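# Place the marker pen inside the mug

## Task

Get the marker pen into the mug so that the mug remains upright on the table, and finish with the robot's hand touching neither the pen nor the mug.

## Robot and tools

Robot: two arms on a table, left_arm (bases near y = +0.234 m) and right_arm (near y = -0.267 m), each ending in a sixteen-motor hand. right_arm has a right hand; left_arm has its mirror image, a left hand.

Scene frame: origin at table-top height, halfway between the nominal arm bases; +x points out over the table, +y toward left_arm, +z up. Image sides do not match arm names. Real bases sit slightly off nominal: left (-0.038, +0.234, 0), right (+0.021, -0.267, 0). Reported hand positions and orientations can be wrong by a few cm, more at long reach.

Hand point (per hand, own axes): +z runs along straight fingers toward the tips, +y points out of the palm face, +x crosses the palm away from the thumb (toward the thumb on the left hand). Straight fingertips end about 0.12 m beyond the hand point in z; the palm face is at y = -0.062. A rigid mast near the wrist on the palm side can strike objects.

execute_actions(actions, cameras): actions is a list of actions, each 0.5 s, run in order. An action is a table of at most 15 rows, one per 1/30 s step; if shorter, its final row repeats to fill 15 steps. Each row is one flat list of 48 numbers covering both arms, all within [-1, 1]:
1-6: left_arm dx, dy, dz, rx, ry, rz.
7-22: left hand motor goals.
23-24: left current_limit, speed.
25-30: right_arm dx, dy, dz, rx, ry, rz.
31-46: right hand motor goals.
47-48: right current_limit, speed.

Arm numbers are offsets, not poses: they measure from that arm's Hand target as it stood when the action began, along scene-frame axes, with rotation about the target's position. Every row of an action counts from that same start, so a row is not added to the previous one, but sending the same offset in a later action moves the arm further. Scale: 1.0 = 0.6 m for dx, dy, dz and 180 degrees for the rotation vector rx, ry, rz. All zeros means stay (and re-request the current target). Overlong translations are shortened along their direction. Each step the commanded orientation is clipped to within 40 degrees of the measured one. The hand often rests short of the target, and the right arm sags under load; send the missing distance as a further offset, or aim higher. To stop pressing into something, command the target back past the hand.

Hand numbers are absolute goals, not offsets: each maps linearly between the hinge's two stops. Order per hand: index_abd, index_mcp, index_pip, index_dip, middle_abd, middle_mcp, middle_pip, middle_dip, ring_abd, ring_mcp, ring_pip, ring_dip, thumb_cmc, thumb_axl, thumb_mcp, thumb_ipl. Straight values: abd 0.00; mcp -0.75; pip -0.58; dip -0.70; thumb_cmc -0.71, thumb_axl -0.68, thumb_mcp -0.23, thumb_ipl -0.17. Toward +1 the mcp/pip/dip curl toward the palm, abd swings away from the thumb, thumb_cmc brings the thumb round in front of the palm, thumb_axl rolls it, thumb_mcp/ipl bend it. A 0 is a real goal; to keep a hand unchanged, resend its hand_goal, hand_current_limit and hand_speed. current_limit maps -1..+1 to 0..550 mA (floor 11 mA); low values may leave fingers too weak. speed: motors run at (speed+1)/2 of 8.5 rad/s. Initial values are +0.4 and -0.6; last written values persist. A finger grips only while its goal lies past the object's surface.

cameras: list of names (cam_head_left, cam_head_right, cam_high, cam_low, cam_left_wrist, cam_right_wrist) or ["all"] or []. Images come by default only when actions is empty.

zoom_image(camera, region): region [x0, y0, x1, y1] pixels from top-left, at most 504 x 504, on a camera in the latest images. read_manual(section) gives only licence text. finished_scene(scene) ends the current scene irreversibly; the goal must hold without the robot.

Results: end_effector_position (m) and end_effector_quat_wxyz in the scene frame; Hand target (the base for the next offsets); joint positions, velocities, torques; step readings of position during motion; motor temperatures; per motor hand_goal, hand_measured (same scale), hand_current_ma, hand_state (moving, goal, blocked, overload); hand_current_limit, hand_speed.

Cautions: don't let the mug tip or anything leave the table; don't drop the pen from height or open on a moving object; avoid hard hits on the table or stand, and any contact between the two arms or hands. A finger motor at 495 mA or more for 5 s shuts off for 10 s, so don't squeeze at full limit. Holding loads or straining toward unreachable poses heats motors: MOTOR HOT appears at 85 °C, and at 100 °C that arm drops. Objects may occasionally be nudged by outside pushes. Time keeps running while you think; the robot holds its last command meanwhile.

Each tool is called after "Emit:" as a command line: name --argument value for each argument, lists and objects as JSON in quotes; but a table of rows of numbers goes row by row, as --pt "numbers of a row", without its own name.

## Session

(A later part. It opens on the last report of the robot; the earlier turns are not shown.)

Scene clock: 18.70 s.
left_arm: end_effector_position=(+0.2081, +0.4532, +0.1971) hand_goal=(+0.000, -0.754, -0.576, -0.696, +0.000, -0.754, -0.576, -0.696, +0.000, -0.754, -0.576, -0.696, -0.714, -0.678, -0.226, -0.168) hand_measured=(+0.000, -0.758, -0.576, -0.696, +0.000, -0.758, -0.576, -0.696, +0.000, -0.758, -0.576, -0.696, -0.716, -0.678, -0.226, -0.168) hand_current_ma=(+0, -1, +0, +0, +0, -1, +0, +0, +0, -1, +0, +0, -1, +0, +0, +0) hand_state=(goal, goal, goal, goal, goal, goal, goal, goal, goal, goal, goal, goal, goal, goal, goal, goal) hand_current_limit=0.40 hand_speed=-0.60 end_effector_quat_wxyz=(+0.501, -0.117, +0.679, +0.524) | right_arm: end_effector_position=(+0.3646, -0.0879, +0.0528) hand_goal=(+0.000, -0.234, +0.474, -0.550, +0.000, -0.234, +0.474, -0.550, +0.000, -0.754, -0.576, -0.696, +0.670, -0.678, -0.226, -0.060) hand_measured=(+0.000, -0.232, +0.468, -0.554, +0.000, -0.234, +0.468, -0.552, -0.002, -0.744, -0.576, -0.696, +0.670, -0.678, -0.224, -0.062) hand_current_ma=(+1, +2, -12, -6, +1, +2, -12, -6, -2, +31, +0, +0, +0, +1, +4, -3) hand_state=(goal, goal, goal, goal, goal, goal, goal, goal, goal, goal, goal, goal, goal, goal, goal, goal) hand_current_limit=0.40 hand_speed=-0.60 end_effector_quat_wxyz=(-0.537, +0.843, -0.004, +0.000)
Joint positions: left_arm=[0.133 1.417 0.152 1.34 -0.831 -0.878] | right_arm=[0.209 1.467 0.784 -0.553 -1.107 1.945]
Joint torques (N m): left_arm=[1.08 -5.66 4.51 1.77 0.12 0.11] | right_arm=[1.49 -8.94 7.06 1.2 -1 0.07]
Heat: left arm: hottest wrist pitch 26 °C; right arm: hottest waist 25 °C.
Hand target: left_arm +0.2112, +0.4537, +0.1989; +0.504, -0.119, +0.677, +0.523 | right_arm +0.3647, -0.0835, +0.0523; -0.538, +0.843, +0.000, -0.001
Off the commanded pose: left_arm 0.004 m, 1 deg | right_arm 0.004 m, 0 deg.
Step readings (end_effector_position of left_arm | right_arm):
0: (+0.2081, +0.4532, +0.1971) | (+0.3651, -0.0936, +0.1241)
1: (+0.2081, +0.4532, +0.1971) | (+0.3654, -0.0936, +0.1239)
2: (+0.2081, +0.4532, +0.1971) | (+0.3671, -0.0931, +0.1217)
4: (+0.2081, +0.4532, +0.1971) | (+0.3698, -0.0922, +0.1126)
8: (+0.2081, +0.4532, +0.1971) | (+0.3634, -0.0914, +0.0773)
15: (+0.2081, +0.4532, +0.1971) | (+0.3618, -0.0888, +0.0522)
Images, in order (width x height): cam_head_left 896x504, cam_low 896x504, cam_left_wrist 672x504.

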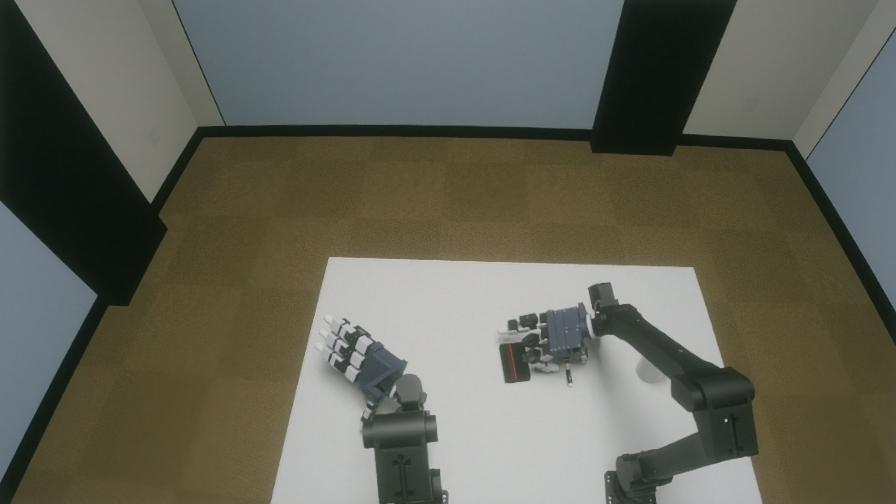

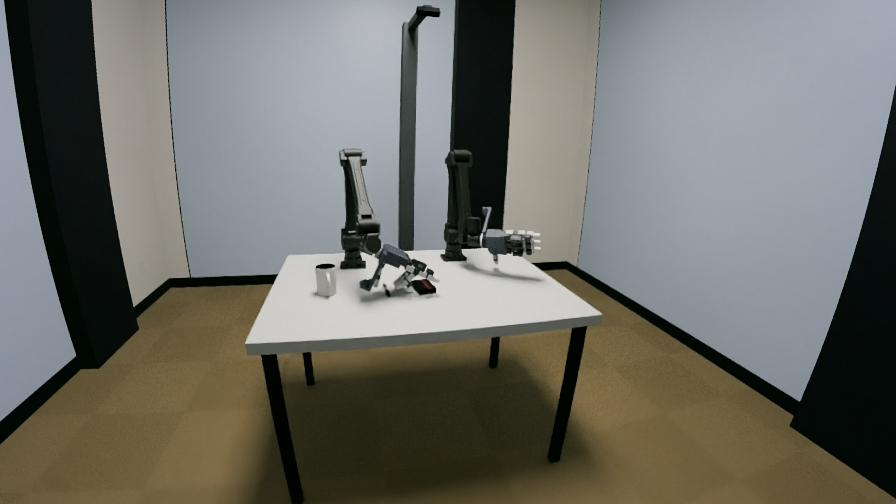

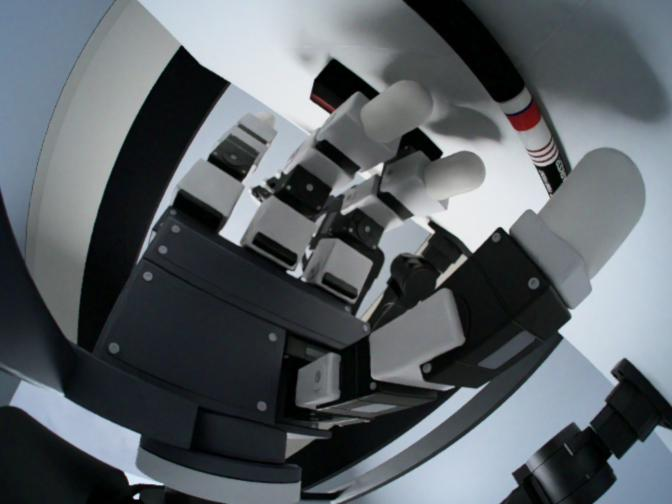

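Emit:
execute_actions --actions '[[[0,0,0,0,0,0,0,-0.754,-0.576,-0.696,0,-0.754,-0.576,-0.696,0,-0.754,-0.576,-0.696,-0.714,-0.678,-0.226,-0.168,0.4,-0.6,0,-0.005,-0.030,0,0,0,0,-0.233,0.474,-0.55,0,-0.233,0.474,-0.55,0,-0.754,-0.576,-0.696,0.67,-0.678,-0.225,-0.06,0.4,-0.6]]]' --cameras '["cam_low", "cam_left_wrist"]'

Emit:
zoom_image --camera "cam_low" --region '[340, 230, 460, 310]'

Scene clock: 19.77 s.
left_arm: end_effector_position=(+0.2081, +0.4532, +0.1971) hand_goal=(+0.000, -0.754, -0.576, -0.696, +0.000, -0.754, -0.576, -0.696, +0.000, -0.754, -0.576, -0.696, -0.714, -0.678, -0.226, -0.168) hand_measured=(+0.000, -0.758, -0.576, -0.696, +0.000, -0.758, -0.576, -0.696, +0.000, -0.758, -0.576, -0.696, -0.716, -0.678, -0.226, -0.168) hand_current_ma=(+0, -1, +0, +0, +0, -1, +0, +0, +0, -1, +0, +0, -1, +0, +0, +0) hand_state=(goal, goal, goal, goal, goal, goal, goal, goal, goal, goal, goal, goal, goal, goal, goal, goal) hand_current_limit=0.40 hand_speed=-0.60 end_effector_quat_wxyz=(+0.501, -0.117, +0.679, +0.524) | right_arm: end_effector_position=(+0.3661, -0.0876, +0.0405) hand_goal=(+0.000, -0.234, +0.474, -0.550, +0.000, -0.234, +0.474, -0.550, +0.000, -0.754, -0.576, -0.696, +0.670, -0.678, -0.226, -0.060) hand_measured=(+0.000, -0.232, +0.468, -0.554, +0.000, -0.234, +0.468, -0.552, -0.002, -0.744, -0.576, -0.696, +0.670, -0.678, -0.224, -0.062) hand_current_ma=(+1, +2, -12, -6, +1, +2, -12, -6, -2, +31, +0, +0, +0, +1, +4, -3) hand_state=(goal, goal, goal, goal, goal, goal, goal, goal, goal, goal, goal, goal, goal, goal, goal, goal) hand_current_limit=0.40 hand_speed=-0.60 end_effector_quat_wxyz=(-0.538, +0.843, -0.003, +0.002)
Joint positions: left_arm=[0.133 1.417 0.152 1.34 -0.831 -0.878] | right_arm=[0.209 1.494 0.771 -0.509 -1.107 1.945]
Joint torques (N m): left_arm=[1.03 -5.71 4.53 1.77 0.12 0.12] | right_arm=[0.44 -8.18 6.31 1.25 -1.14 -0.02]
Heat: left arm: hottest wrist pitch 26 °C; right arm: hottest waist 25 °C.
Hand target: left_arm +0.2112, +0.4537, +0.1989; +0.504, -0.119, +0.677, +0.523 | right_arm +0.3646, -0.0865, +0.0344; -0.538, +0.843, +0.000, -0.001
Off the commanded pose: left_arm 0.004 m, 1 deg | right_arm 0.006 m, 0 deg.
Step readings (end_effector_position of left_arm | right_arm):
0: (+0.2081, +0.4532, +0.1971) | (+0.3645, -0.0879, +0.0528)
1: (+0.2081, +0.4532, +0.1971) | (+0.3647, -0.0878, +0.0529)
2: (+0.2081, +0.4532, +0.1971) | (+0.3654, -0.0877, +0.0529)
4: (+0.2081, +0.4532, +0.1971) | (+0.3677, -0.0874, +0.0521)
8: (+0.2081, +0.4532, +0.1971) | (+0.3683, -0.0872, +0.0467)
15: (+0.2081, +0.4532, +0.1971) | (+0.3656, -0.0876, +0.0404)
Images, in order (width x height): cam_low 896x504, cam_left_wrist 672x504.

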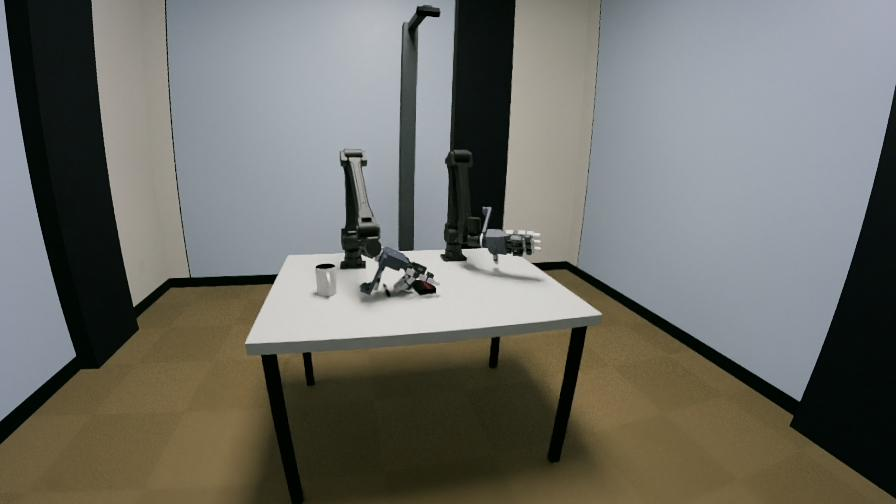

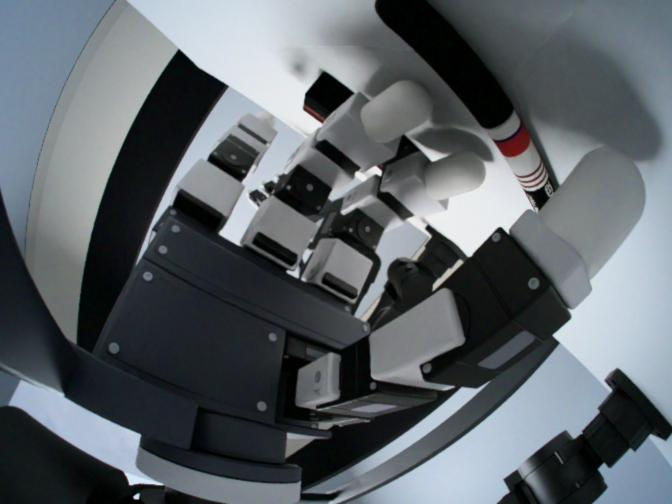

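Scaled by 4.200 from the camera's 896x504 image, which has a finer 1280x720 frame.

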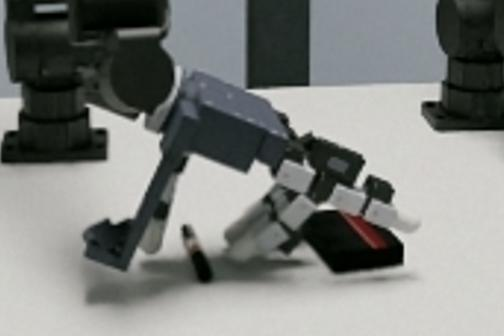

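Emit:
execute_actions --actions '[[[0,0,0,0,0,0,0,-0.754,-0.576,-0.696,0,-0.754,-0.576,-0.696,0,-0.754,-0.576,-0.696,-0.714,-0.678,-0.226,-0.168,0.4,-0.6,0,0,0,0,0,0,0,-0.233,0.474,-0.55,0,-0.233,0.474,-0.55,0,-0.754,-0.576,-0.696,0.67,-0.678,-0.1,-0.06,0.4,-0.8]]]' --cameras '["cam_low", "cam_left_wrist"]'

Emit:
zoom_image --camera "cam_low" --region '[340, 230, 460, 310]'

Scene clock: 20.60 s.
left_arm: end_effector_position=(+0.2081, +0.4532, +0.1971) hand_goal=(+0.000, -0.754, -0.576, -0.696, +0.000, -0.754, -0.576, -0.696, +0.000, -0.754, -0.576, -0.696, -0.714, -0.678, -0.226, -0.168) hand_measured=(+0.000, -0.758, -0.576, -0.696, +0.000, -0.758, -0.576, -0.696, +0.000, -0.758, -0.576, -0.696, -0.716, -0.678, -0.226, -0.168) hand_current_ma=(+0, -1, +0, +0, +0, -1, +0, +0, +0, -1, +0, +0, -1, +0, +0, +0) hand_state=(goal, goal, goal, goal, goal, goal, goal, goal, goal, goal, goal, goal, goal, goal, goal, goal) hand_current_limit=0.40 hand_speed=-0.60 end_effector_quat_wxyz=(+0.501, -0.117, +0.679, +0.524) | right_arm: end_effector_position=(+0.3661, -0.0876, +0.0405) hand_goal=(+0.000, -0.234, +0.474, -0.550, +0.000, -0.234, +0.474, -0.550, +0.000, -0.754, -0.576, -0.696, +0.670, -0.678, -0.100, -0.060) hand_measured=(+0.000, -0.232, +0.468, -0.554, +0.000, -0.234, +0.468, -0.552, -0.002, -0.744, -0.576, -0.696, +0.670, -0.678, -0.102, -0.062) hand_current_ma=(+1, +2, -12, -6, +1, +2, -12, -6, -2, +31, +0, +0, +0, +1, -3, -3) hand_state=(goal, goal, goal, goal, goal, goal, goal, goal, goal, goal, goal, goal, goal, goal, goal, goal) hand_current_limit=0.40 hand_speed=-0.80 end_effector_quat_wxyz=(-0.538, +0.843, -0.003, +0.002)
Joint positions: left_arm=[0.133 1.417 0.152 1.34 -0.831 -0.878] | right_arm=[0.209 1.494 0.771 -0.509 -1.107 1.945]
Joint torques (N m): left_arm=[1.08 -5.66 4.52 1.77 0.12 0.11] | right_arm=[1.85 -7.53 6.42 0.83 -1.16 0]
Heat: left arm: hottest wrist pitch 26 °C; right arm: hottest waist 25 °C.
Hand target: left_arm +0.2112, +0.4537, +0.1989; +0.504, -0.119, +0.677, +0.523 | right_arm +0.3646, -0.0865, +0.0344; -0.538, +0.843, +0.000, -0.001
Off the commanded pose: left_arm 0.004 m, 1 deg | right_arm 0.006 m, 0 deg.
Step readings (end_effector_position of left_arm | right_arm):
0: (+0.2081, +0.4532, +0.1971) | (+0.3661, -0.0876, +0.0405)
1: (+0.2081, +0.4532, +0.1971) | (+0.3661, -0.0876, +0.0405)
2: (+0.2081, +0.4532, +0.1971) | (+0.3661, -0.0876, +0.0405)
4: (+0.2081, +0.4532, +0.1971) | (+0.3661, -0.0876, +0.0405)
8: (+0.2081, +0.4532, +0.1971) | (+0.3661, -0.0876, +0.0405)
15: (+0.2081, +0.4532, +0.1971) | (+0.3661, -0.0876, +0.0405)
Images, in order (width x height): cam_low 896x504, cam_left_wrist 672x504.

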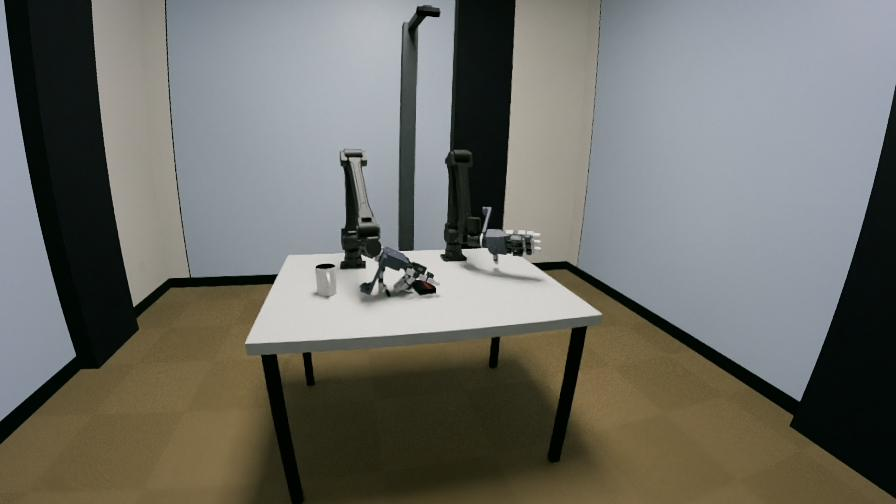

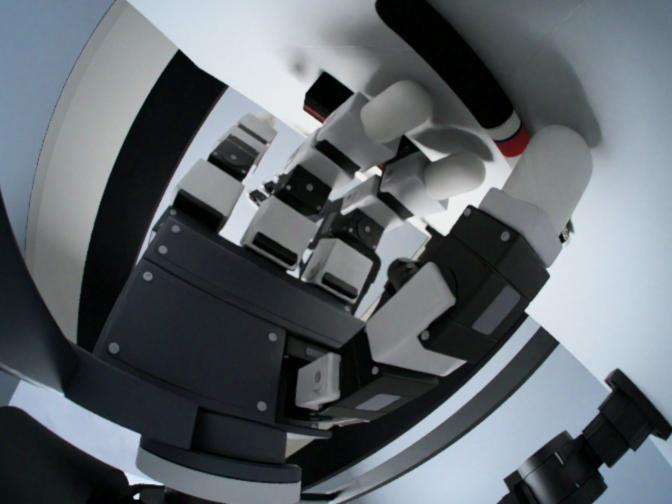

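Scaled by 4.200 from the camera's 896x504 image, which has a finer 1280x720 frame.

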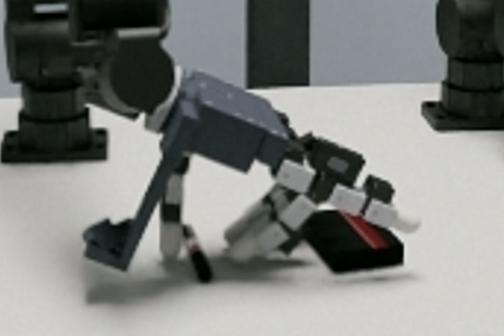

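Emit:
execute_actions --actions '[[[0,0,0,0,0,0,0,-0.754,-0.576,-0.696,0,-0.754,-0.576,-0.696,0,-0.754,-0.576,-0.696,-0.714,-0.678,-0.226,-0.168,0.4,-0.6,0,0,-0.017,0,0,0,0,-0.233,0.474,-0.55,0,-0.233,0.474,-0.55,0,-0.754,-0.576,-0.696,0.67,-0.678,-0.1,-0.06,0.4,-0.8]]]' --cameras '["cam_low", "cam_left_wrist"]'

Emit:
zoom_image --camera "cam_low" --region '[340, 230, 460, 310]'

Scene clock: 21.47 s.
left_arm: end_effector_position=(+0.2081, +0.4532, +0.1971) hand_goal=(+0.000, -0.754, -0.576, -0.696, +0.000, -0.754, -0.576, -0.696, +0.000, -0.754, -0.576, -0.696, -0.714, -0.678, -0.226, -0.168) hand_measured=(+0.000, -0.758, -0.576, -0.696, +0.000, -0.758, -0.576, -0.696, +0.000, -0.758, -0.576, -0.696, -0.716, -0.678, -0.226, -0.168) hand_current_ma=(+0, -1, +0, +0, +0, -1, +0, +0, +0, -1, +0, +0, -1, +0, +0, +0) hand_state=(goal, goal, goal, goal, goal, goal, goal, goal, goal, goal, goal, goal, goal, goal, goal, goal) hand_current_limit=0.40 hand_speed=-0.60 end_effector_quat_wxyz=(+0.501, -0.117, +0.679, +0.524) | right_arm: end_effector_position=(+0.3694, -0.0865, +0.0369) hand_goal=(+0.000, -0.234, +0.474, -0.550, +0.000, -0.234, +0.474, -0.550, +0.000, -0.754, -0.576, -0.696, +0.670, -0.678, -0.100, -0.060) hand_measured=(+0.000, -0.232, +0.474, -0.550, +0.000, -0.232, +0.472, -0.552, -0.002, -0.744, -0.576, -0.696, +0.666, -0.678, -0.106, -0.062) hand_current_ma=(+1, +3, +0, -1, +1, +5, -4, -2, -2, +31, +0, +0, -11, +1, -16, -3) hand_state=(goal, goal, goal, goal, goal, goal, goal, goal, goal, goal, goal, goal, goal, goal, goal, goal) hand_current_limit=0.40 hand_speed=-0.80 end_effector_quat_wxyz=(-0.540, +0.841, +0.001, +0.007)
Joint positions: left_arm=[0.133 1.417 0.152 1.34 -0.831 -0.878] | right_arm=[0.209 1.505 0.768 -0.481 -1.111 1.946]
Joint torques (N m): left_arm=[0.97 -5.71 4.52 1.77 0.13 0.12] | right_arm=[0.44 -7.47 5.91 1.32 -0.95 -0.09]
Heat: left arm: hottest waist 25 °C; right arm: hottest waist 25 °C.
Hand target: left_arm +0.2112, +0.4537, +0.1989; +0.504, -0.119, +0.677, +0.523 | right_arm +0.3647, -0.0865, +0.0243; -0.538, +0.843, +0.000, +0.000
Off the commanded pose: left_arm 0.004 m, 1 deg | right_arm 0.014 m, 1 deg.
Step readings (end_effector_position of left_arm | right_arm):
0: (+0.2081, +0.4532, +0.1971) | (+0.3661, -0.0876, +0.0405)
1: (+0.2081, +0.4532, +0.1971) | (+0.3662, -0.0876, +0.0405)
2: (+0.2081, +0.4532, +0.1971) | (+0.3668, -0.0875, +0.0404)
4: (+0.2081, +0.4532, +0.1971) | (+0.3680, -0.0873, +0.0391)
8: (+0.2081, +0.4532, +0.1971) | (+0.3687, -0.0867, +0.0368)
15: (+0.2081, +0.4532, +0.1971) | (+0.3693, -0.0865, +0.0369)
Images, in order (width x height): cam_low 896x504, cam_left_wrist 672x504.

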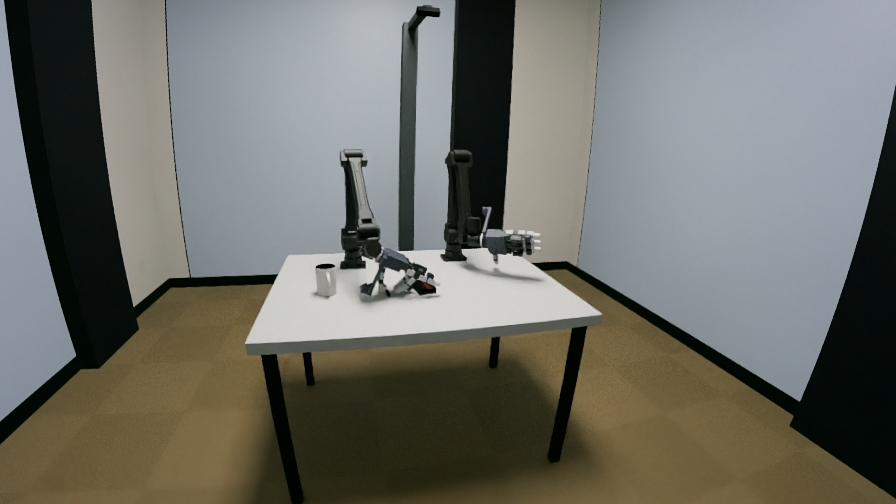

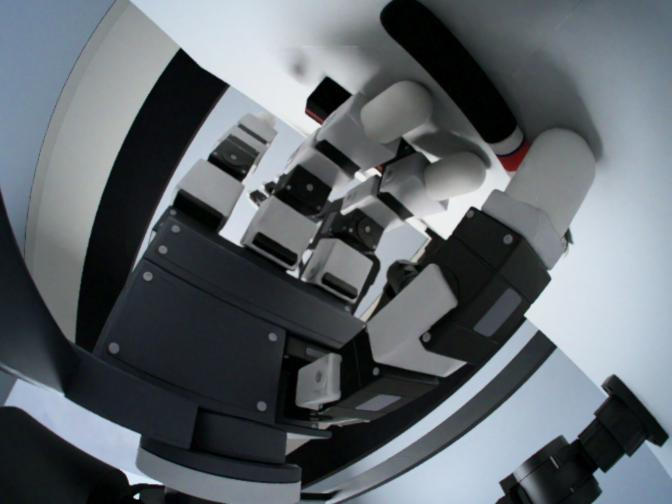

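Scaled by 4.200 from the camera's 896x504 image, which has a finer 1280x720 frame.

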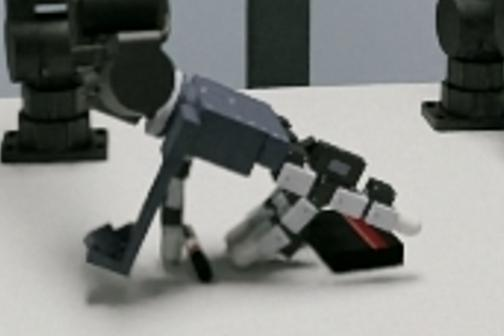

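Emit:
execute_actions --actions '[[[0,0,0,0,0,0,0,-0.754,-0.576,-0.696,0,-0.754,-0.576,-0.696,0,-0.754,-0.576,-0.696,-0.714,-0.678,-0.226,-0.168,0.4,-0.6,0,0,0.018,0,0,0,0,-0.233,0.474,-0.55,0,-0.233,0.474,-0.55,0,-0.754,-0.576,-0.696,0.67,-0.678,0.0,-0.06,0.4,-0.9]],[[0,0,0,0,0,0,0,-0.754,-0.576,-0.696,0,-0.754,-0.576,-0.696,0,-0.754,-0.576,-0.696,-0.714,-0.678,-0.226,-0.168,0.4,-0.6,0,0,0,0,0,0,0,-0.233,0.474,-0.55,0,-0.233,0.474,-0.55,0,-0.754,-0.576,-0.696,0.67,-0.678,0.1,-0.06,0.4,-0.9]]]' --cameras '["cam_low", "cam_left_wrist"]'

Emit:
zoom_image --camera "cam_low" --region '[340, 230, 460, 310]'

Scene clock: 22.83 s.
left_arm: end_effector_position=(+0.2081, +0.4532, +0.1971) hand_goal=(+0.000, -0.754, -0.576, -0.696, +0.000, -0.754, -0.576, -0.696, +0.000, -0.754, -0.576, -0.696, -0.714, -0.678, -0.226, -0.168) hand_measured=(+0.000, -0.758, -0.576, -0.696, +0.000, -0.758, -0.576, -0.696, +0.000, -0.758, -0.576, -0.696, -0.716, -0.678, -0.226, -0.168) hand_current_ma=(+0, -1, +0, +0, +0, -1, +0, +0, +0, -1, +0, +0, -1, +0, +0, +0) hand_state=(goal, goal, goal, goal, goal, goal, goal, goal, goal, goal, goal, goal, goal, goal, goal, goal) hand_current_limit=0.40 hand_speed=-0.60 end_effector_quat_wxyz=(+0.501, -0.117, +0.679, +0.524) | right_arm: end_effector_position=(+0.3676, -0.0875, +0.0369) hand_goal=(+0.000, -0.234, +0.474, -0.550, +0.000, -0.234, +0.474, -0.550, +0.000, -0.754, -0.576, -0.696, +0.670, -0.678, +0.100, -0.060) hand_measured=(+0.000, -0.232, +0.474, -0.550, +0.000, -0.232, +0.472, -0.552, -0.002, -0.744, -0.576, -0.696, +0.676, -0.678, -0.066, -0.076) hand_current_ma=(+1, +3, +0, -1, +1, +5, -4, -2, -2, +31, +0, +0, +14, +1, -385, -62) hand_state=(goal, goal, goal, goal, goal, goal, goal, goal, goal, goal, goal, goal, goal, goal, blocked, goal) hand_current_limit=0.40 hand_speed=-0.90 end_effector_quat_wxyz=(-0.538, +0.843, -0.001, +0.004)
Joint positions: left_arm=[0.133 1.417 0.152 1.34 -0.831 -0.878] | right_arm=[0.209 1.502 0.768 -0.492 -1.106 1.946]
Joint torques (N m): left_arm=[1.03 -5.66 4.51 1.77 0.12 0.12] | right_arm=[0.56 -9.11 6.65 0.23 -1.22 -0.05]
Heat: left arm: hottest waist 25 °C; right arm: hottest waist 25 °C.
Hand target: left_arm +0.2112, +0.4537, +0.1989; +0.504, -0.119, +0.677, +0.523 | right_arm +0.3647, -0.0865, +0.0351; -0.538, +0.843, +0.000, +0.000
Off the commanded pose: left_arm 0.004 m, 1 deg | right_arm 0.004 m, 1 deg.
Step readings (end_effector_position of left_arm | right_arm):
0: (+0.2081, +0.4532, +0.1971) | (+0.3694, -0.0865, +0.0369)
1: (+0.2081, +0.4532, +0.1971) | (+0.3694, -0.0865, +0.0369)
2: (+0.2081, +0.4532, +0.1971) | (+0.3694, -0.0865, +0.0369)
4: (+0.2081, +0.4532, +0.1971) | (+0.3691, -0.0865, +0.0369)
8: (+0.2081, +0.4532, +0.1971) | (+0.3681, -0.0870, +0.0367)
15: (+0.2081, +0.4532, +0.1971) | (+0.3676, -0.0874, +0.0369)
16: (+0.2081, +0.4532, +0.1971) | (+0.3676, -0.0874, +0.0369)
17: (+0.2081, +0.4532, +0.1971) | (+0.3675, -0.0874, +0.0368)
19: (+0.2081, +0.4532, +0.1971) | (+0.3676, -0.0875, +0.0369)
23: (+0.2081, +0.4532, +0.1971) | (+0.3676, -0.0875, +0.0369)
30: (+0.2081, +0.4532, +0.1971) | (+0.3676, -0.0875, +0.0369)
Images, in order (width x height): cam_low 896x504, cam_left_wrist 672x504.

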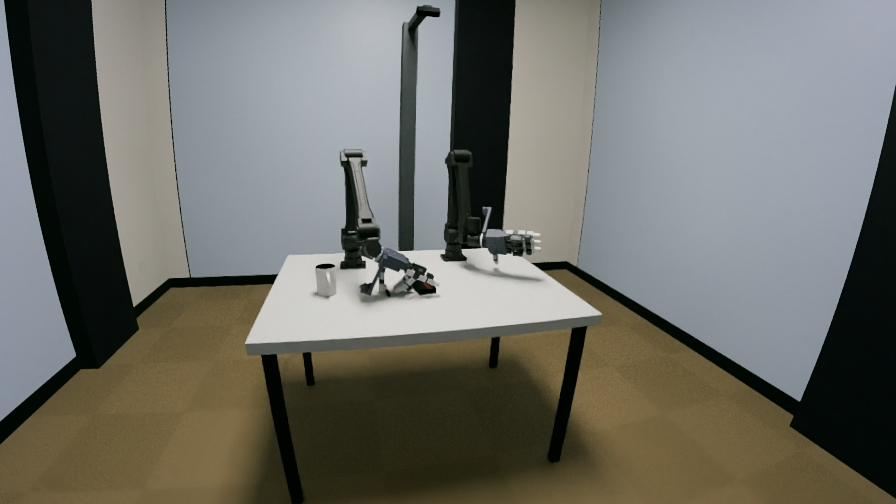

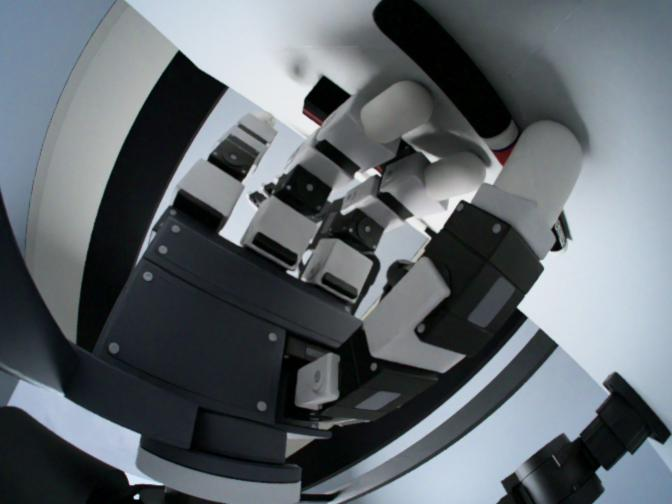

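Scaled by 4.200 from the camera's 896x504 image, which has a finer 1280x720 frame.

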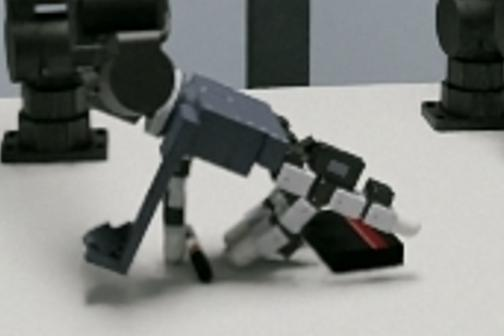

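Emit:
execute_actions --actions '[[[0,0,0,0,0,0,0,-0.754,-0.576,-0.696,0,-0.754,-0.576,-0.696,0,-0.754,-0.576,-0.696,-0.714,-0.678,-0.226,-0.168,0.4,-0.6,0,0,0.018,0,0,0,0,-0.233,0.474,-0.55,0,-0.233,0.474,-0.55,0,-0.754,-0.576,-0.696,0.67,-0.678,-0.05,-0.06,0.4,-0.9]]]' --cameras '["cam_low", "cam_left_wrist"]'

Emit:
zoom_image --camera "cam_left_wrist" --region '[340, 0, 672, 300]'

Scene clock: 23.70 s.
left_arm: end_effector_position=(+0.2081, +0.4532, +0.1971) hand_goal=(+0.000, -0.754, -0.576, -0.696, +0.000, -0.754, -0.576, -0.696, +0.000, -0.754, -0.576, -0.696, -0.714, -0.678, -0.226, -0.168) hand_measured=(+0.000, -0.758, -0.576, -0.696, +0.000, -0.758, -0.576, -0.696, +0.000, -0.758, -0.576, -0.696, -0.716, -0.678, -0.226, -0.168) hand_current_ma=(+0, -1, +0, +0, +0, -1, +0, +0, +0, -1, +0, +0, -1, +0, +0, +0) hand_state=(goal, goal, goal, goal, goal, goal, goal, goal, goal, goal, goal, goal, goal, goal, goal, goal) hand_current_limit=0.40 hand_speed=-0.60 end_effector_quat_wxyz=(+0.501, -0.117, +0.679, +0.524) | right_arm: end_effector_position=(+0.3609, -0.0884, +0.0391) hand_goal=(+0.000, -0.234, +0.474, -0.550, +0.000, -0.234, +0.474, -0.550, +0.000, -0.754, -0.576, -0.696, +0.670, -0.678, -0.050, -0.060) hand_measured=(+0.000, -0.232, +0.474, -0.550, +0.000, -0.232, +0.472, -0.552, -0.002, -0.744, -0.576, -0.696, +0.672, -0.678, -0.048, -0.062) hand_current_ma=(+1, +3, +0, -1, +1, +5, -4, -2, -2, +31, +0, +0, +4, +1, +8, -6) hand_state=(goal, goal, goal, goal, goal, goal, goal, goal, goal, goal, goal, goal, goal, goal, goal, goal) hand_current_limit=0.40 hand_speed=-0.90 end_effector_quat_wxyz=(-0.536, +0.844, -0.008, -0.006)
Joint positions: left_arm=[0.133 1.417 0.152 1.34 -0.831 -0.878] | right_arm=[0.209 1.494 0.768 -0.526 -1.107 1.945]
Joint torques (N m): left_arm=[0.97 -5.71 4.51 1.78 0.12 0.12] | right_arm=[1.14 -10.05 7.32 0.03 -1.18 -0.01]
Heat: left arm: hottest waist 25 °C; right arm: hottest waist 25 °C.
Hand target: left_arm +0.2112, +0.4537, +0.1989; +0.504, -0.119, +0.677, +0.523 | right_arm +0.3647, -0.0865, +0.0458; -0.538, +0.843, +0.000, -0.001
Off the commanded pose: left_arm 0.004 m, 1 deg | right_arm 0.008 m, 1 deg.
Step readings (end_effector_position of left_arm | right_arm):
0: (+0.2081, +0.4532, +0.1971) | (+0.3676, -0.0875, +0.0369)
1: (+0.2081, +0.4532, +0.1971) | (+0.3674, -0.0875, +0.0369)
2: (+0.2081, +0.4532, +0.1971) | (+0.3669, -0.0877, +0.0370)
4: (+0.2081, +0.4532, +0.1971) | (+0.3651, -0.0879, +0.0377)
8: (+0.2081, +0.4532, +0.1971) | (+0.3621, -0.0883, +0.0384)
15: (+0.2081, +0.4532, +0.1971) | (+0.3610, -0.0884, +0.0391)
Images, in order (width x height): cam_low 896x504, cam_left_wrist 672x504.

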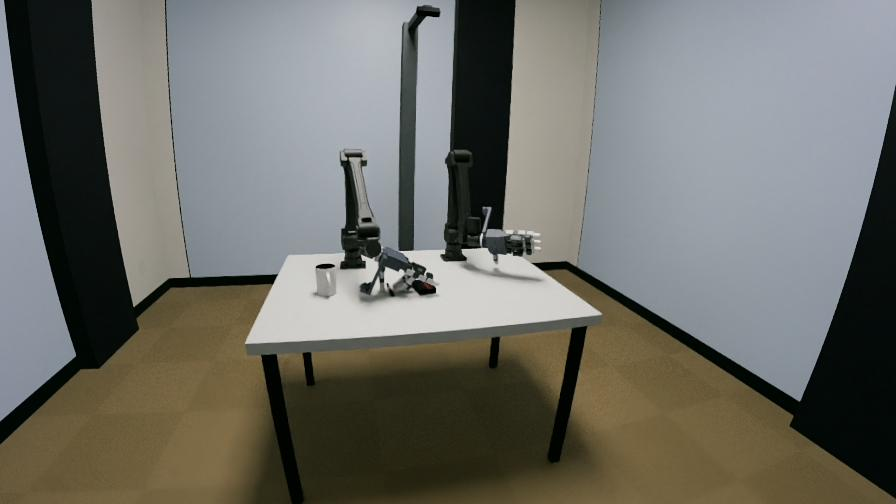

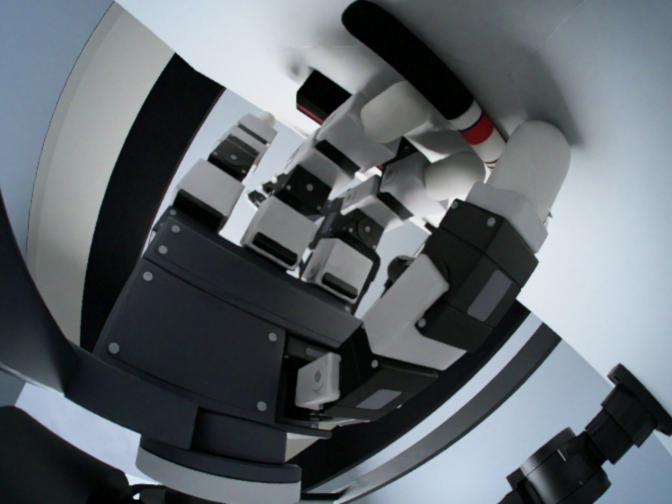

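Scaled by 1.518 from the camera's 672x504 image, which has a finer 960x720 frame.

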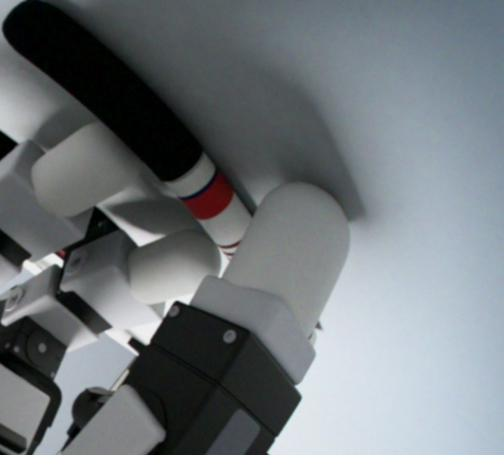

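Emit:
execute_actions --actions '[[[0,0,0,0,0,0,0,-0.754,-0.576,-0.696,0,-0.754,-0.576,-0.696,0,-0.754,-0.576,-0.696,-0.714,-0.678,-0.226,-0.168,0.4,-0.6,0,0,0.0,0,0,0,0,-0.233,0.474,-0.55,0,-0.233,0.474,-0.55,0,-0.754,-0.576,-0.696,0.67,-0.678,0.1,-0.06,0.2,-0.85]],[[0,0,0,0,0,0,0,-0.754,-0.576,-0.696,0,-0.754,-0.576,-0.696,0,-0.754,-0.576,-0.696,-0.714,-0.678,-0.226,-0.168,0.4,-0.6,0,0,0.0,0,0,0,0,-0.233,0.474,-0.55,0,-0.233,0.474,-0.55,0,-0.754,-0.576,-0.696,0.67,-0.678,0.2,-0.06,0.2,-0.85]]]' --cameras '["cam_low", "cam_left_wrist"]'

Emit:
zoom_image --camera "cam_left_wrist" --region '[340, 0, 672, 300]'

Scene clock: 25.07 s.
left_arm: end_effector_position=(+0.2081, +0.4532, +0.1971) hand_goal=(+0.000, -0.754, -0.576, -0.696, +0.000, -0.754, -0.576, -0.696, +0.000, -0.754, -0.576, -0.696, -0.714, -0.678, -0.226, -0.168) hand_measured=(+0.000, -0.758, -0.576, -0.696, +0.000, -0.758, -0.576, -0.696, +0.000, -0.758, -0.576, -0.696, -0.716, -0.678, -0.226, -0.168) hand_current_ma=(+0, -1, +0, +0, +0, -1, +0, +0, +0, -1, +0, +0, -1, +0, +0, +0) hand_state=(goal, goal, goal, goal, goal, goal, goal, goal, goal, goal, goal, goal, goal, goal, goal, goal) hand_current_limit=0.40 hand_speed=-0.60 end_effector_quat_wxyz=(+0.501, -0.117, +0.679, +0.524) | right_arm: end_effector_position=(+0.3610, -0.0884, +0.0394) hand_goal=(+0.000, -0.234, +0.474, -0.550, +0.000, -0.234, +0.474, -0.550, +0.000, -0.754, -0.576, -0.696, +0.670, -0.678, +0.200, -0.060) hand_measured=(+0.000, -0.246, +0.466, -0.552, +0.000, -0.246, +0.464, -0.554, -0.002, -0.744, -0.576, -0.696, +0.672, -0.678, +0.124, -0.074) hand_current_ma=(+1, -35, -21, -3, +1, -35, -27, -6, -2, +31, +0, +0, +5, +1, -330, -51) hand_state=(goal, goal, goal, goal, goal, goal, goal, goal, goal, goal, goal, goal, goal, goal, blocked, goal) hand_current_limit=0.20 hand_speed=-0.85 end_effector_quat_wxyz=(-0.536, +0.844, -0.008, -0.006)
Joint positions: left_arm=[0.133 1.417 0.152 1.34 -0.831 -0.878] | right_arm=[0.209 1.493 0.768 -0.526 -1.107 1.945]
Joint torques (N m): left_arm=[0.97 -5.71 4.49 1.77 0.12 0.12] | right_arm=[1.55 -9.64 7.66 0.44 -1.25 0]
Heat: left arm: hottest waist 25 °C; right arm: hottest waist 25 °C.
Hand target: left_arm +0.2112, +0.4537, +0.1989; +0.504, -0.119, +0.677, +0.523 | right_arm +0.3646, -0.0865, +0.0458; -0.538, +0.843, +0.000, -0.001
Off the commanded pose: left_arm 0.004 m, 1 deg | right_arm 0.008 m, 1 deg.
Step readings (end_effector_position of left_arm | right_arm):
0: (+0.2081, +0.4532, +0.1971) | (+0.3609, -0.0884, +0.0391)
1: (+0.2081, +0.4532, +0.1971) | (+0.3609, -0.0884, +0.0391)
2: (+0.2081, +0.4532, +0.1971) | (+0.3609, -0.0885, +0.0390)
4: (+0.2081, +0.4532, +0.1971) | (+0.3609, -0.0885, +0.0390)
8: (+0.2081, +0.4532, +0.1971) | (+0.3609, -0.0885, +0.0390)
15: (+0.2081, +0.4532, +0.1971) | (+0.3609, -0.0885, +0.0390)
16: (+0.2081, +0.4532, +0.1971) | (+0.3609, -0.0885, +0.0390)
17: (+0.2081, +0.4532, +0.1971) | (+0.3609, -0.0885, +0.0390)
19: (+0.2081, +0.4532, +0.1971) | (+0.3609, -0.0885, +0.0392)
23: (+0.2081, +0.4532, +0.1971) | (+0.3610, -0.0884, +0.0394)
30: (+0.2081, +0.4532, +0.1971) | (+0.3610, -0.0884, +0.0394)
Images, in order (width x height): cam_low 896x504, cam_left_wrist 672x504.

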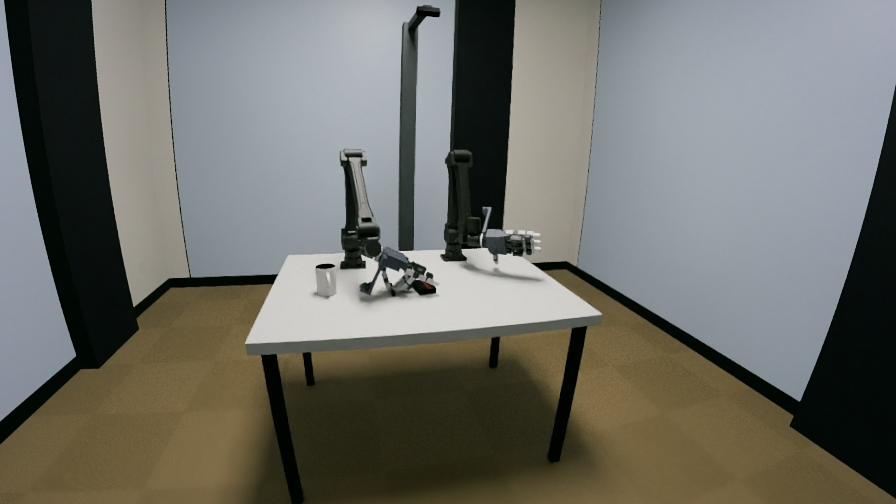

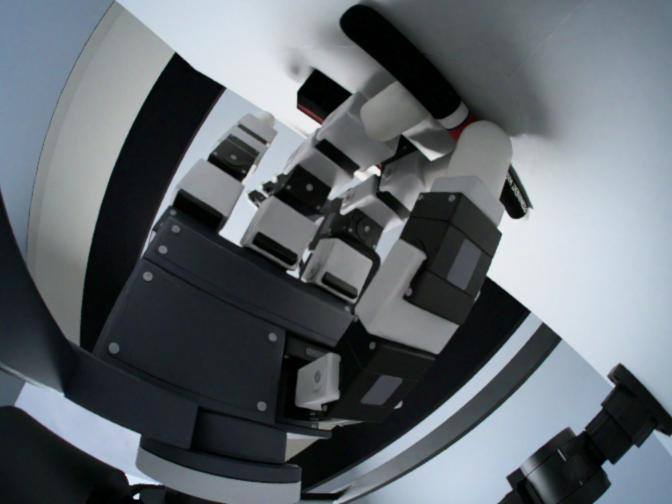

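Scaled by 1.518 from the camera's 672x504 image, which has a finer 960x720 frame.

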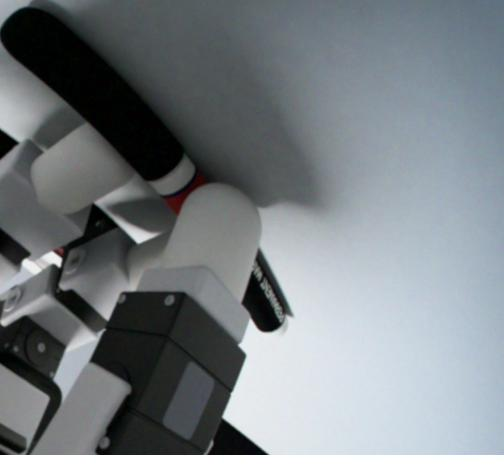

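Emit:
execute_actions --actions '[[[0,0,0,0,0,0,0,-0.754,-0.576,-0.696,0,-0.754,-0.576,-0.696,0,-0.754,-0.576,-0.696,-0.714,-0.678,-0.226,-0.168,0.4,-0.6,0,0,0.0,0,0,0,0,-0.18,0.50,-0.52,0,-0.18,0.50,-0.52,0,-0.754,-0.576,-0.696,0.67,-0.678,0.2,-0.02,0.2,-0.85]],[[0,0,0,0,0,0,0,-0.754,-0.576,-0.696,0,-0.754,-0.576,-0.696,0,-0.754,-0.576,-0.696,-0.714,-0.678,-0.226,-0.168,0.4,-0.6,0,0,0.07,0,0,0,0,-0.18,0.50,-0.52,0,-0.18,0.50,-0.52,0,-0.754,-0.576,-0.696,0.67,-0.678,0.2,-0.02,0.2,-0.85]]]' --cameras '["cam_low", "cam_left_wrist", "cam_head_left"]'

Emit:
zoom_image --camera "cam_left_wrist" --region '[340, 0, 672, 300]'

Scene clock: 26.60 s.
left_arm: end_effector_position=(+0.2081, +0.4532, +0.1971) hand_goal=(+0.000, -0.754, -0.576, -0.696, +0.000, -0.754, -0.576, -0.696, +0.000, -0.754, -0.576, -0.696, -0.714, -0.678, -0.226, -0.168) hand_measured=(+0.000, -0.758, -0.576, -0.696, +0.000, -0.758, -0.576, -0.696, +0.000, -0.758, -0.576, -0.696, -0.716, -0.678, -0.226, -0.168) hand_current_ma=(+0, -1, +0, +0, +0, -1, +0, +0, +0, -1, +0, +0, -1, +0, +0, +0) hand_state=(goal, goal, goal, goal, goal, goal, goal, goal, goal, goal, goal, goal, goal, goal, goal, goal) hand_current_limit=0.40 hand_speed=-0.60 end_effector_quat_wxyz=(+0.501, -0.117, +0.679, +0.524) | right_arm: end_effector_position=(+0.3460, -0.0907, +0.0731) hand_goal=(+0.000, -0.180, +0.500, -0.520, +0.000, -0.180, +0.500, -0.520, +0.000, -0.754, -0.576, -0.696, +0.670, -0.678, +0.200, -0.020) hand_measured=(+0.000, -0.244, +0.466, -0.540, +0.000, -0.242, +0.464, -0.540, -0.002, -0.744, -0.576, -0.696, +0.672, -0.678, +0.124, -0.072) hand_current_ma=(+1, -249, -110, -57, +1, -242, -117, -58, -2, +31, +0, +0, +5, +1, -330, -266) hand_state=(goal, blocked, blocked, goal, goal, blocked, blocked, goal, goal, goal, goal, goal, goal, goal, blocked, blocked) hand_current_limit=0.20 hand_speed=-0.85 end_effector_quat_wxyz=(-0.535, +0.845, -0.014, -0.016)
Joint positions: left_arm=[0.133 1.417 0.152 1.34 -0.831 -0.878] | right_arm=[0.209 1.401 0.783 -0.657 -1.108 1.945]
Joint torques (N m): left_arm=[0.97 -5.71 4.49 1.78 0.12 0.12] | right_arm=[0.91 -7.88 10.96 0.08 -1.17 -0.02]
Heat: left arm: hottest waist 25 °C; right arm: hottest waist 25 °C.
Hand target: left_arm +0.2112, +0.4537, +0.1989; +0.504, -0.119, +0.677, +0.523 | right_arm +0.3647, -0.0865, +0.0879; -0.538, +0.843, +0.000, +0.000
Off the commanded pose: left_arm 0.004 m, 1 deg | right_arm 0.024 m, 2 deg.
Step readings (end_effector_position of left_arm | right_arm):
0: (+0.2081, +0.4532, +0.1971) | (+0.3610, -0.0884, +0.0394)
1: (+0.2081, +0.4532, +0.1971) | (+0.3610, -0.0884, +0.0394)
2: (+0.2081, +0.4532, +0.1971) | (+0.3610, -0.0884, +0.0394)
4: (+0.2081, +0.4532, +0.1971) | (+0.3610, -0.0884, +0.0394)
8: (+0.2081, +0.4532, +0.1971) | (+0.3610, -0.0884, +0.0394)
15: (+0.2081, +0.4532, +0.1971) | (+0.3610, -0.0884, +0.0394)
16: (+0.2081, +0.4532, +0.1971) | (+0.3607, -0.0885, +0.0395)
17: (+0.2081, +0.4532, +0.1971) | (+0.3587, -0.0888, +0.0403)
19: (+0.2081, +0.4532, +0.1971) | (+0.3527, -0.0898, +0.0453)
23: (+0.2081, +0.4532, +0.1971) | (+0.3462, -0.0908, +0.0615)
30: (+0.2081, +0.4532, +0.1971) | (+0.3474, -0.0905, +0.0732)
Images, in order (width x height): cam_head_left 896x504, cam_low 896x504, cam_left_wrist 672x504.

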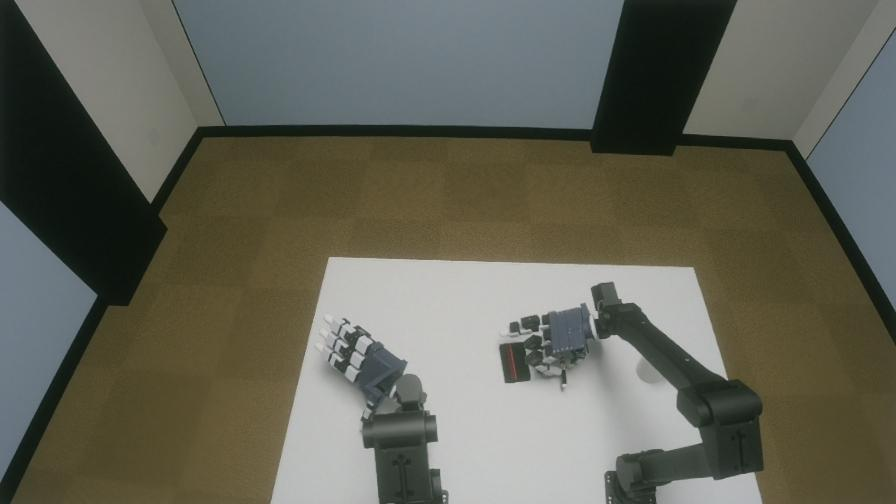

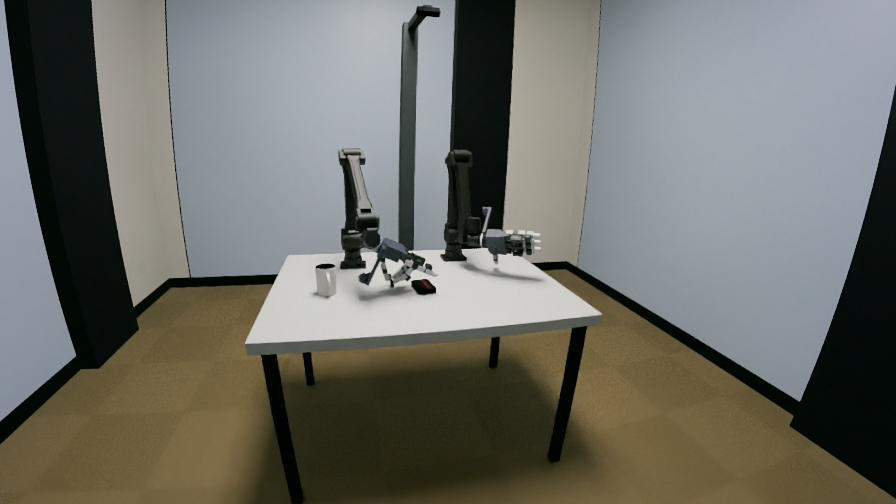

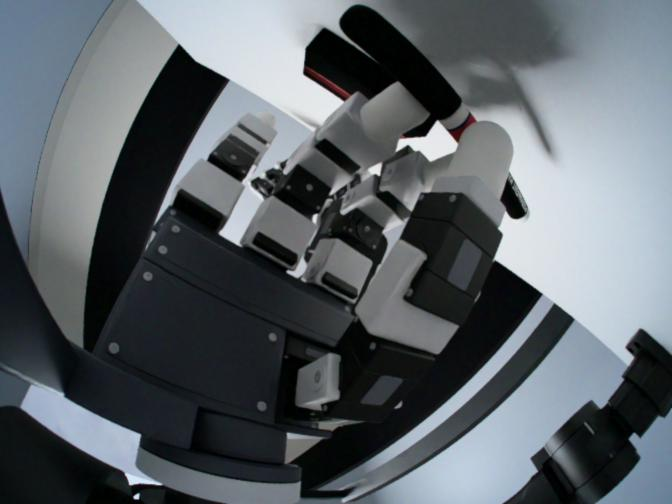

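Scaled by 1.518 from the camera's 672x504 image, which has a finer 960x720 frame.

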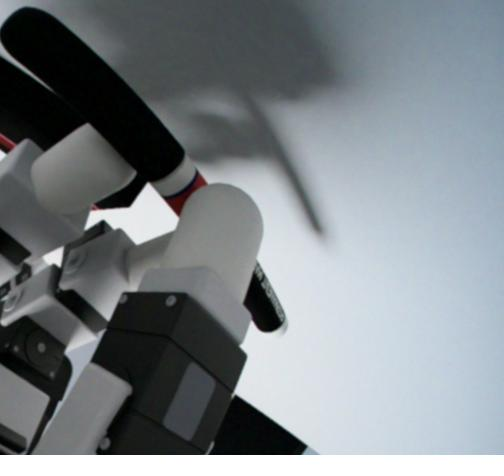

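Emit:
execute_actions --actions '[[[0,0,0,0,0,0,0,-0.754,-0.576,-0.696,0,-0.754,-0.576,-0.696,0,-0.754,-0.576,-0.696,-0.714,-0.678,-0.226,-0.168,0.4,-0.6,0,0,-0.09,0,0,0,0,-0.18,0.50,-0.52,0,-0.18,0.50,-0.52,0,-0.754,-0.576,-0.696,0.67,-0.678,0.2,-0.02,0.2,-0.85]],[[0,0,0,0,0,0,0,-0.754,-0.576,-0.696,0,-0.754,-0.576,-0.696,0,-0.754,-0.576,-0.696,-0.714,-0.678,-0.226,-0.168,0.4,-0.6,0,0,0,0,0,0,0,-0.24,0.46,-0.55,0,-0.24,0.46,-0.55,0,-0.754,-0.576,-0.696,0.67,-0.678,0.0,-0.06,0.2,-0.9]]]' --cameras '["cam_left_wrist", "cam_head_left"]'

Emit:
zoom_image --camera "cam_left_wrist" --region '[340, 0, 672, 300]'

Scene clock: 28.63 s.
left_arm: end_effector_position=(+0.2081, +0.4532, +0.1971) hand_goal=(+0.000, -0.754, -0.576, -0.696, +0.000, -0.754, -0.576, -0.696, +0.000, -0.754, -0.576, -0.696, -0.714, -0.678, -0.226, -0.168) hand_measured=(+0.000, -0.758, -0.576, -0.696, +0.000, -0.758, -0.576, -0.696, +0.000, -0.758, -0.576, -0.696, -0.716, -0.678, -0.226, -0.168) hand_current_ma=(+0, -1, +0, +0, +0, -1, +0, +0, +0, -1, +0, +0, -1, +0, +0, +0) hand_state=(goal, goal, goal, goal, goal, goal, goal, goal, goal, goal, goal, goal, goal, goal, goal, goal) hand_current_limit=0.40 hand_speed=-0.60 end_effector_quat_wxyz=(+0.501, -0.117, +0.679, +0.524) | right_arm: end_effector_position=(+0.3661, -0.0872, +0.0393) hand_goal=(+0.000, -0.240, +0.460, -0.550, +0.000, -0.240, +0.460, -0.550, +0.000, -0.754, -0.576, -0.696, +0.670, -0.678, +0.000, -0.060) hand_measured=(+0.000, -0.240, +0.458, -0.548, +0.000, -0.240, +0.456, -0.550, -0.002, -0.742, -0.576, -0.696, +0.670, -0.678, +0.002, -0.062) hand_current_ma=(+0, +1, -2, +3, +1, +1, -9, +0, -2, +33, +1, +0, +2, +2, +7, -6) hand_state=(goal, goal, goal, goal, goal, goal, goal, goal, goal, goal, goal, goal, goal, goal, goal, goal) hand_current_limit=0.20 hand_speed=-0.90 end_effector_quat_wxyz=(-0.539, +0.842, -0.001, +0.002)
Joint positions: left_arm=[0.133 1.417 0.152 1.34 -0.831 -0.878] | right_arm=[0.209 1.498 0.771 -0.508 -1.11 1.941]
Joint torques (N m): left_arm=[0.97 -5.66 4.49 1.76 0.12 0.12] | right_arm=[0.15 -7.59 6.48 1.09 -1.08 0.01]
Heat: left arm: hottest waist 25 °C; right arm: hottest waist 25 °C.
Hand target: left_arm +0.2112, +0.4537, +0.1989; +0.504, -0.119, +0.677, +0.523 | right_arm +0.3648, -0.0865, +0.0338; -0.538, +0.843, +0.000, +0.000
Off the commanded pose: left_arm 0.004 m, 1 deg | right_arm 0.006 m, 0 deg.
Step readings (end_effector_position of left_arm | right_arm):
0: (+0.2081, +0.4532, +0.1971) | (+0.3460, -0.0907, +0.0731)
1: (+0.2081, +0.4532, +0.1971) | (+0.3460, -0.0907, +0.0730)
2: (+0.2081, +0.4532, +0.1971) | (+0.3478, -0.0904, +0.0725)
4: (+0.2081, +0.4532, +0.1971) | (+0.3549, -0.0891, +0.0686)
8: (+0.2081, +0.4532, +0.1971) | (+0.3645, -0.0877, +0.0516)
15: (+0.2081, +0.4532, +0.1971) | (+0.3646, -0.0875, +0.0391)
16: (+0.2081, +0.4532, +0.1971) | (+0.3649, -0.0874, +0.0392)
17: (+0.2081, +0.4532, +0.1971) | (+0.3651, -0.0874, +0.0392)
19: (+0.2081, +0.4532, +0.1971) | (+0.3650, -0.0871, +0.0395)
23: (+0.2081, +0.4532, +0.1971) | (+0.3653, -0.0870, +0.0395)
30: (+0.2081, +0.4532, +0.1971) | (+0.3661, -0.0872, +0.0393)
Images, in order (width x height): cam_head_left 896x504, cam_left_wrist 672x504.

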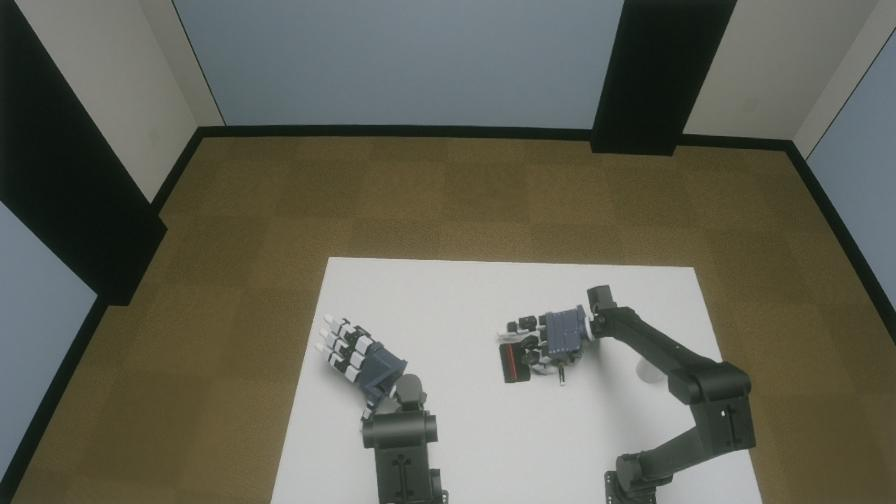

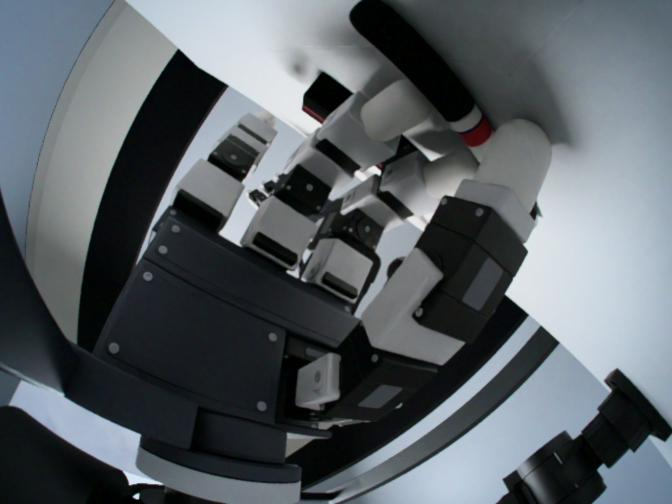

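Scaled by 1.518 from the camera's 672x504 image, which has a finer 960x720 frame.

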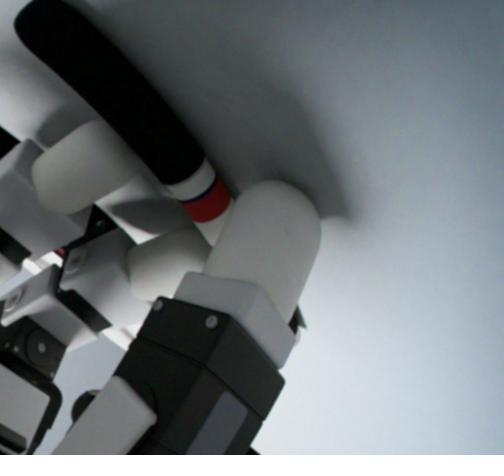

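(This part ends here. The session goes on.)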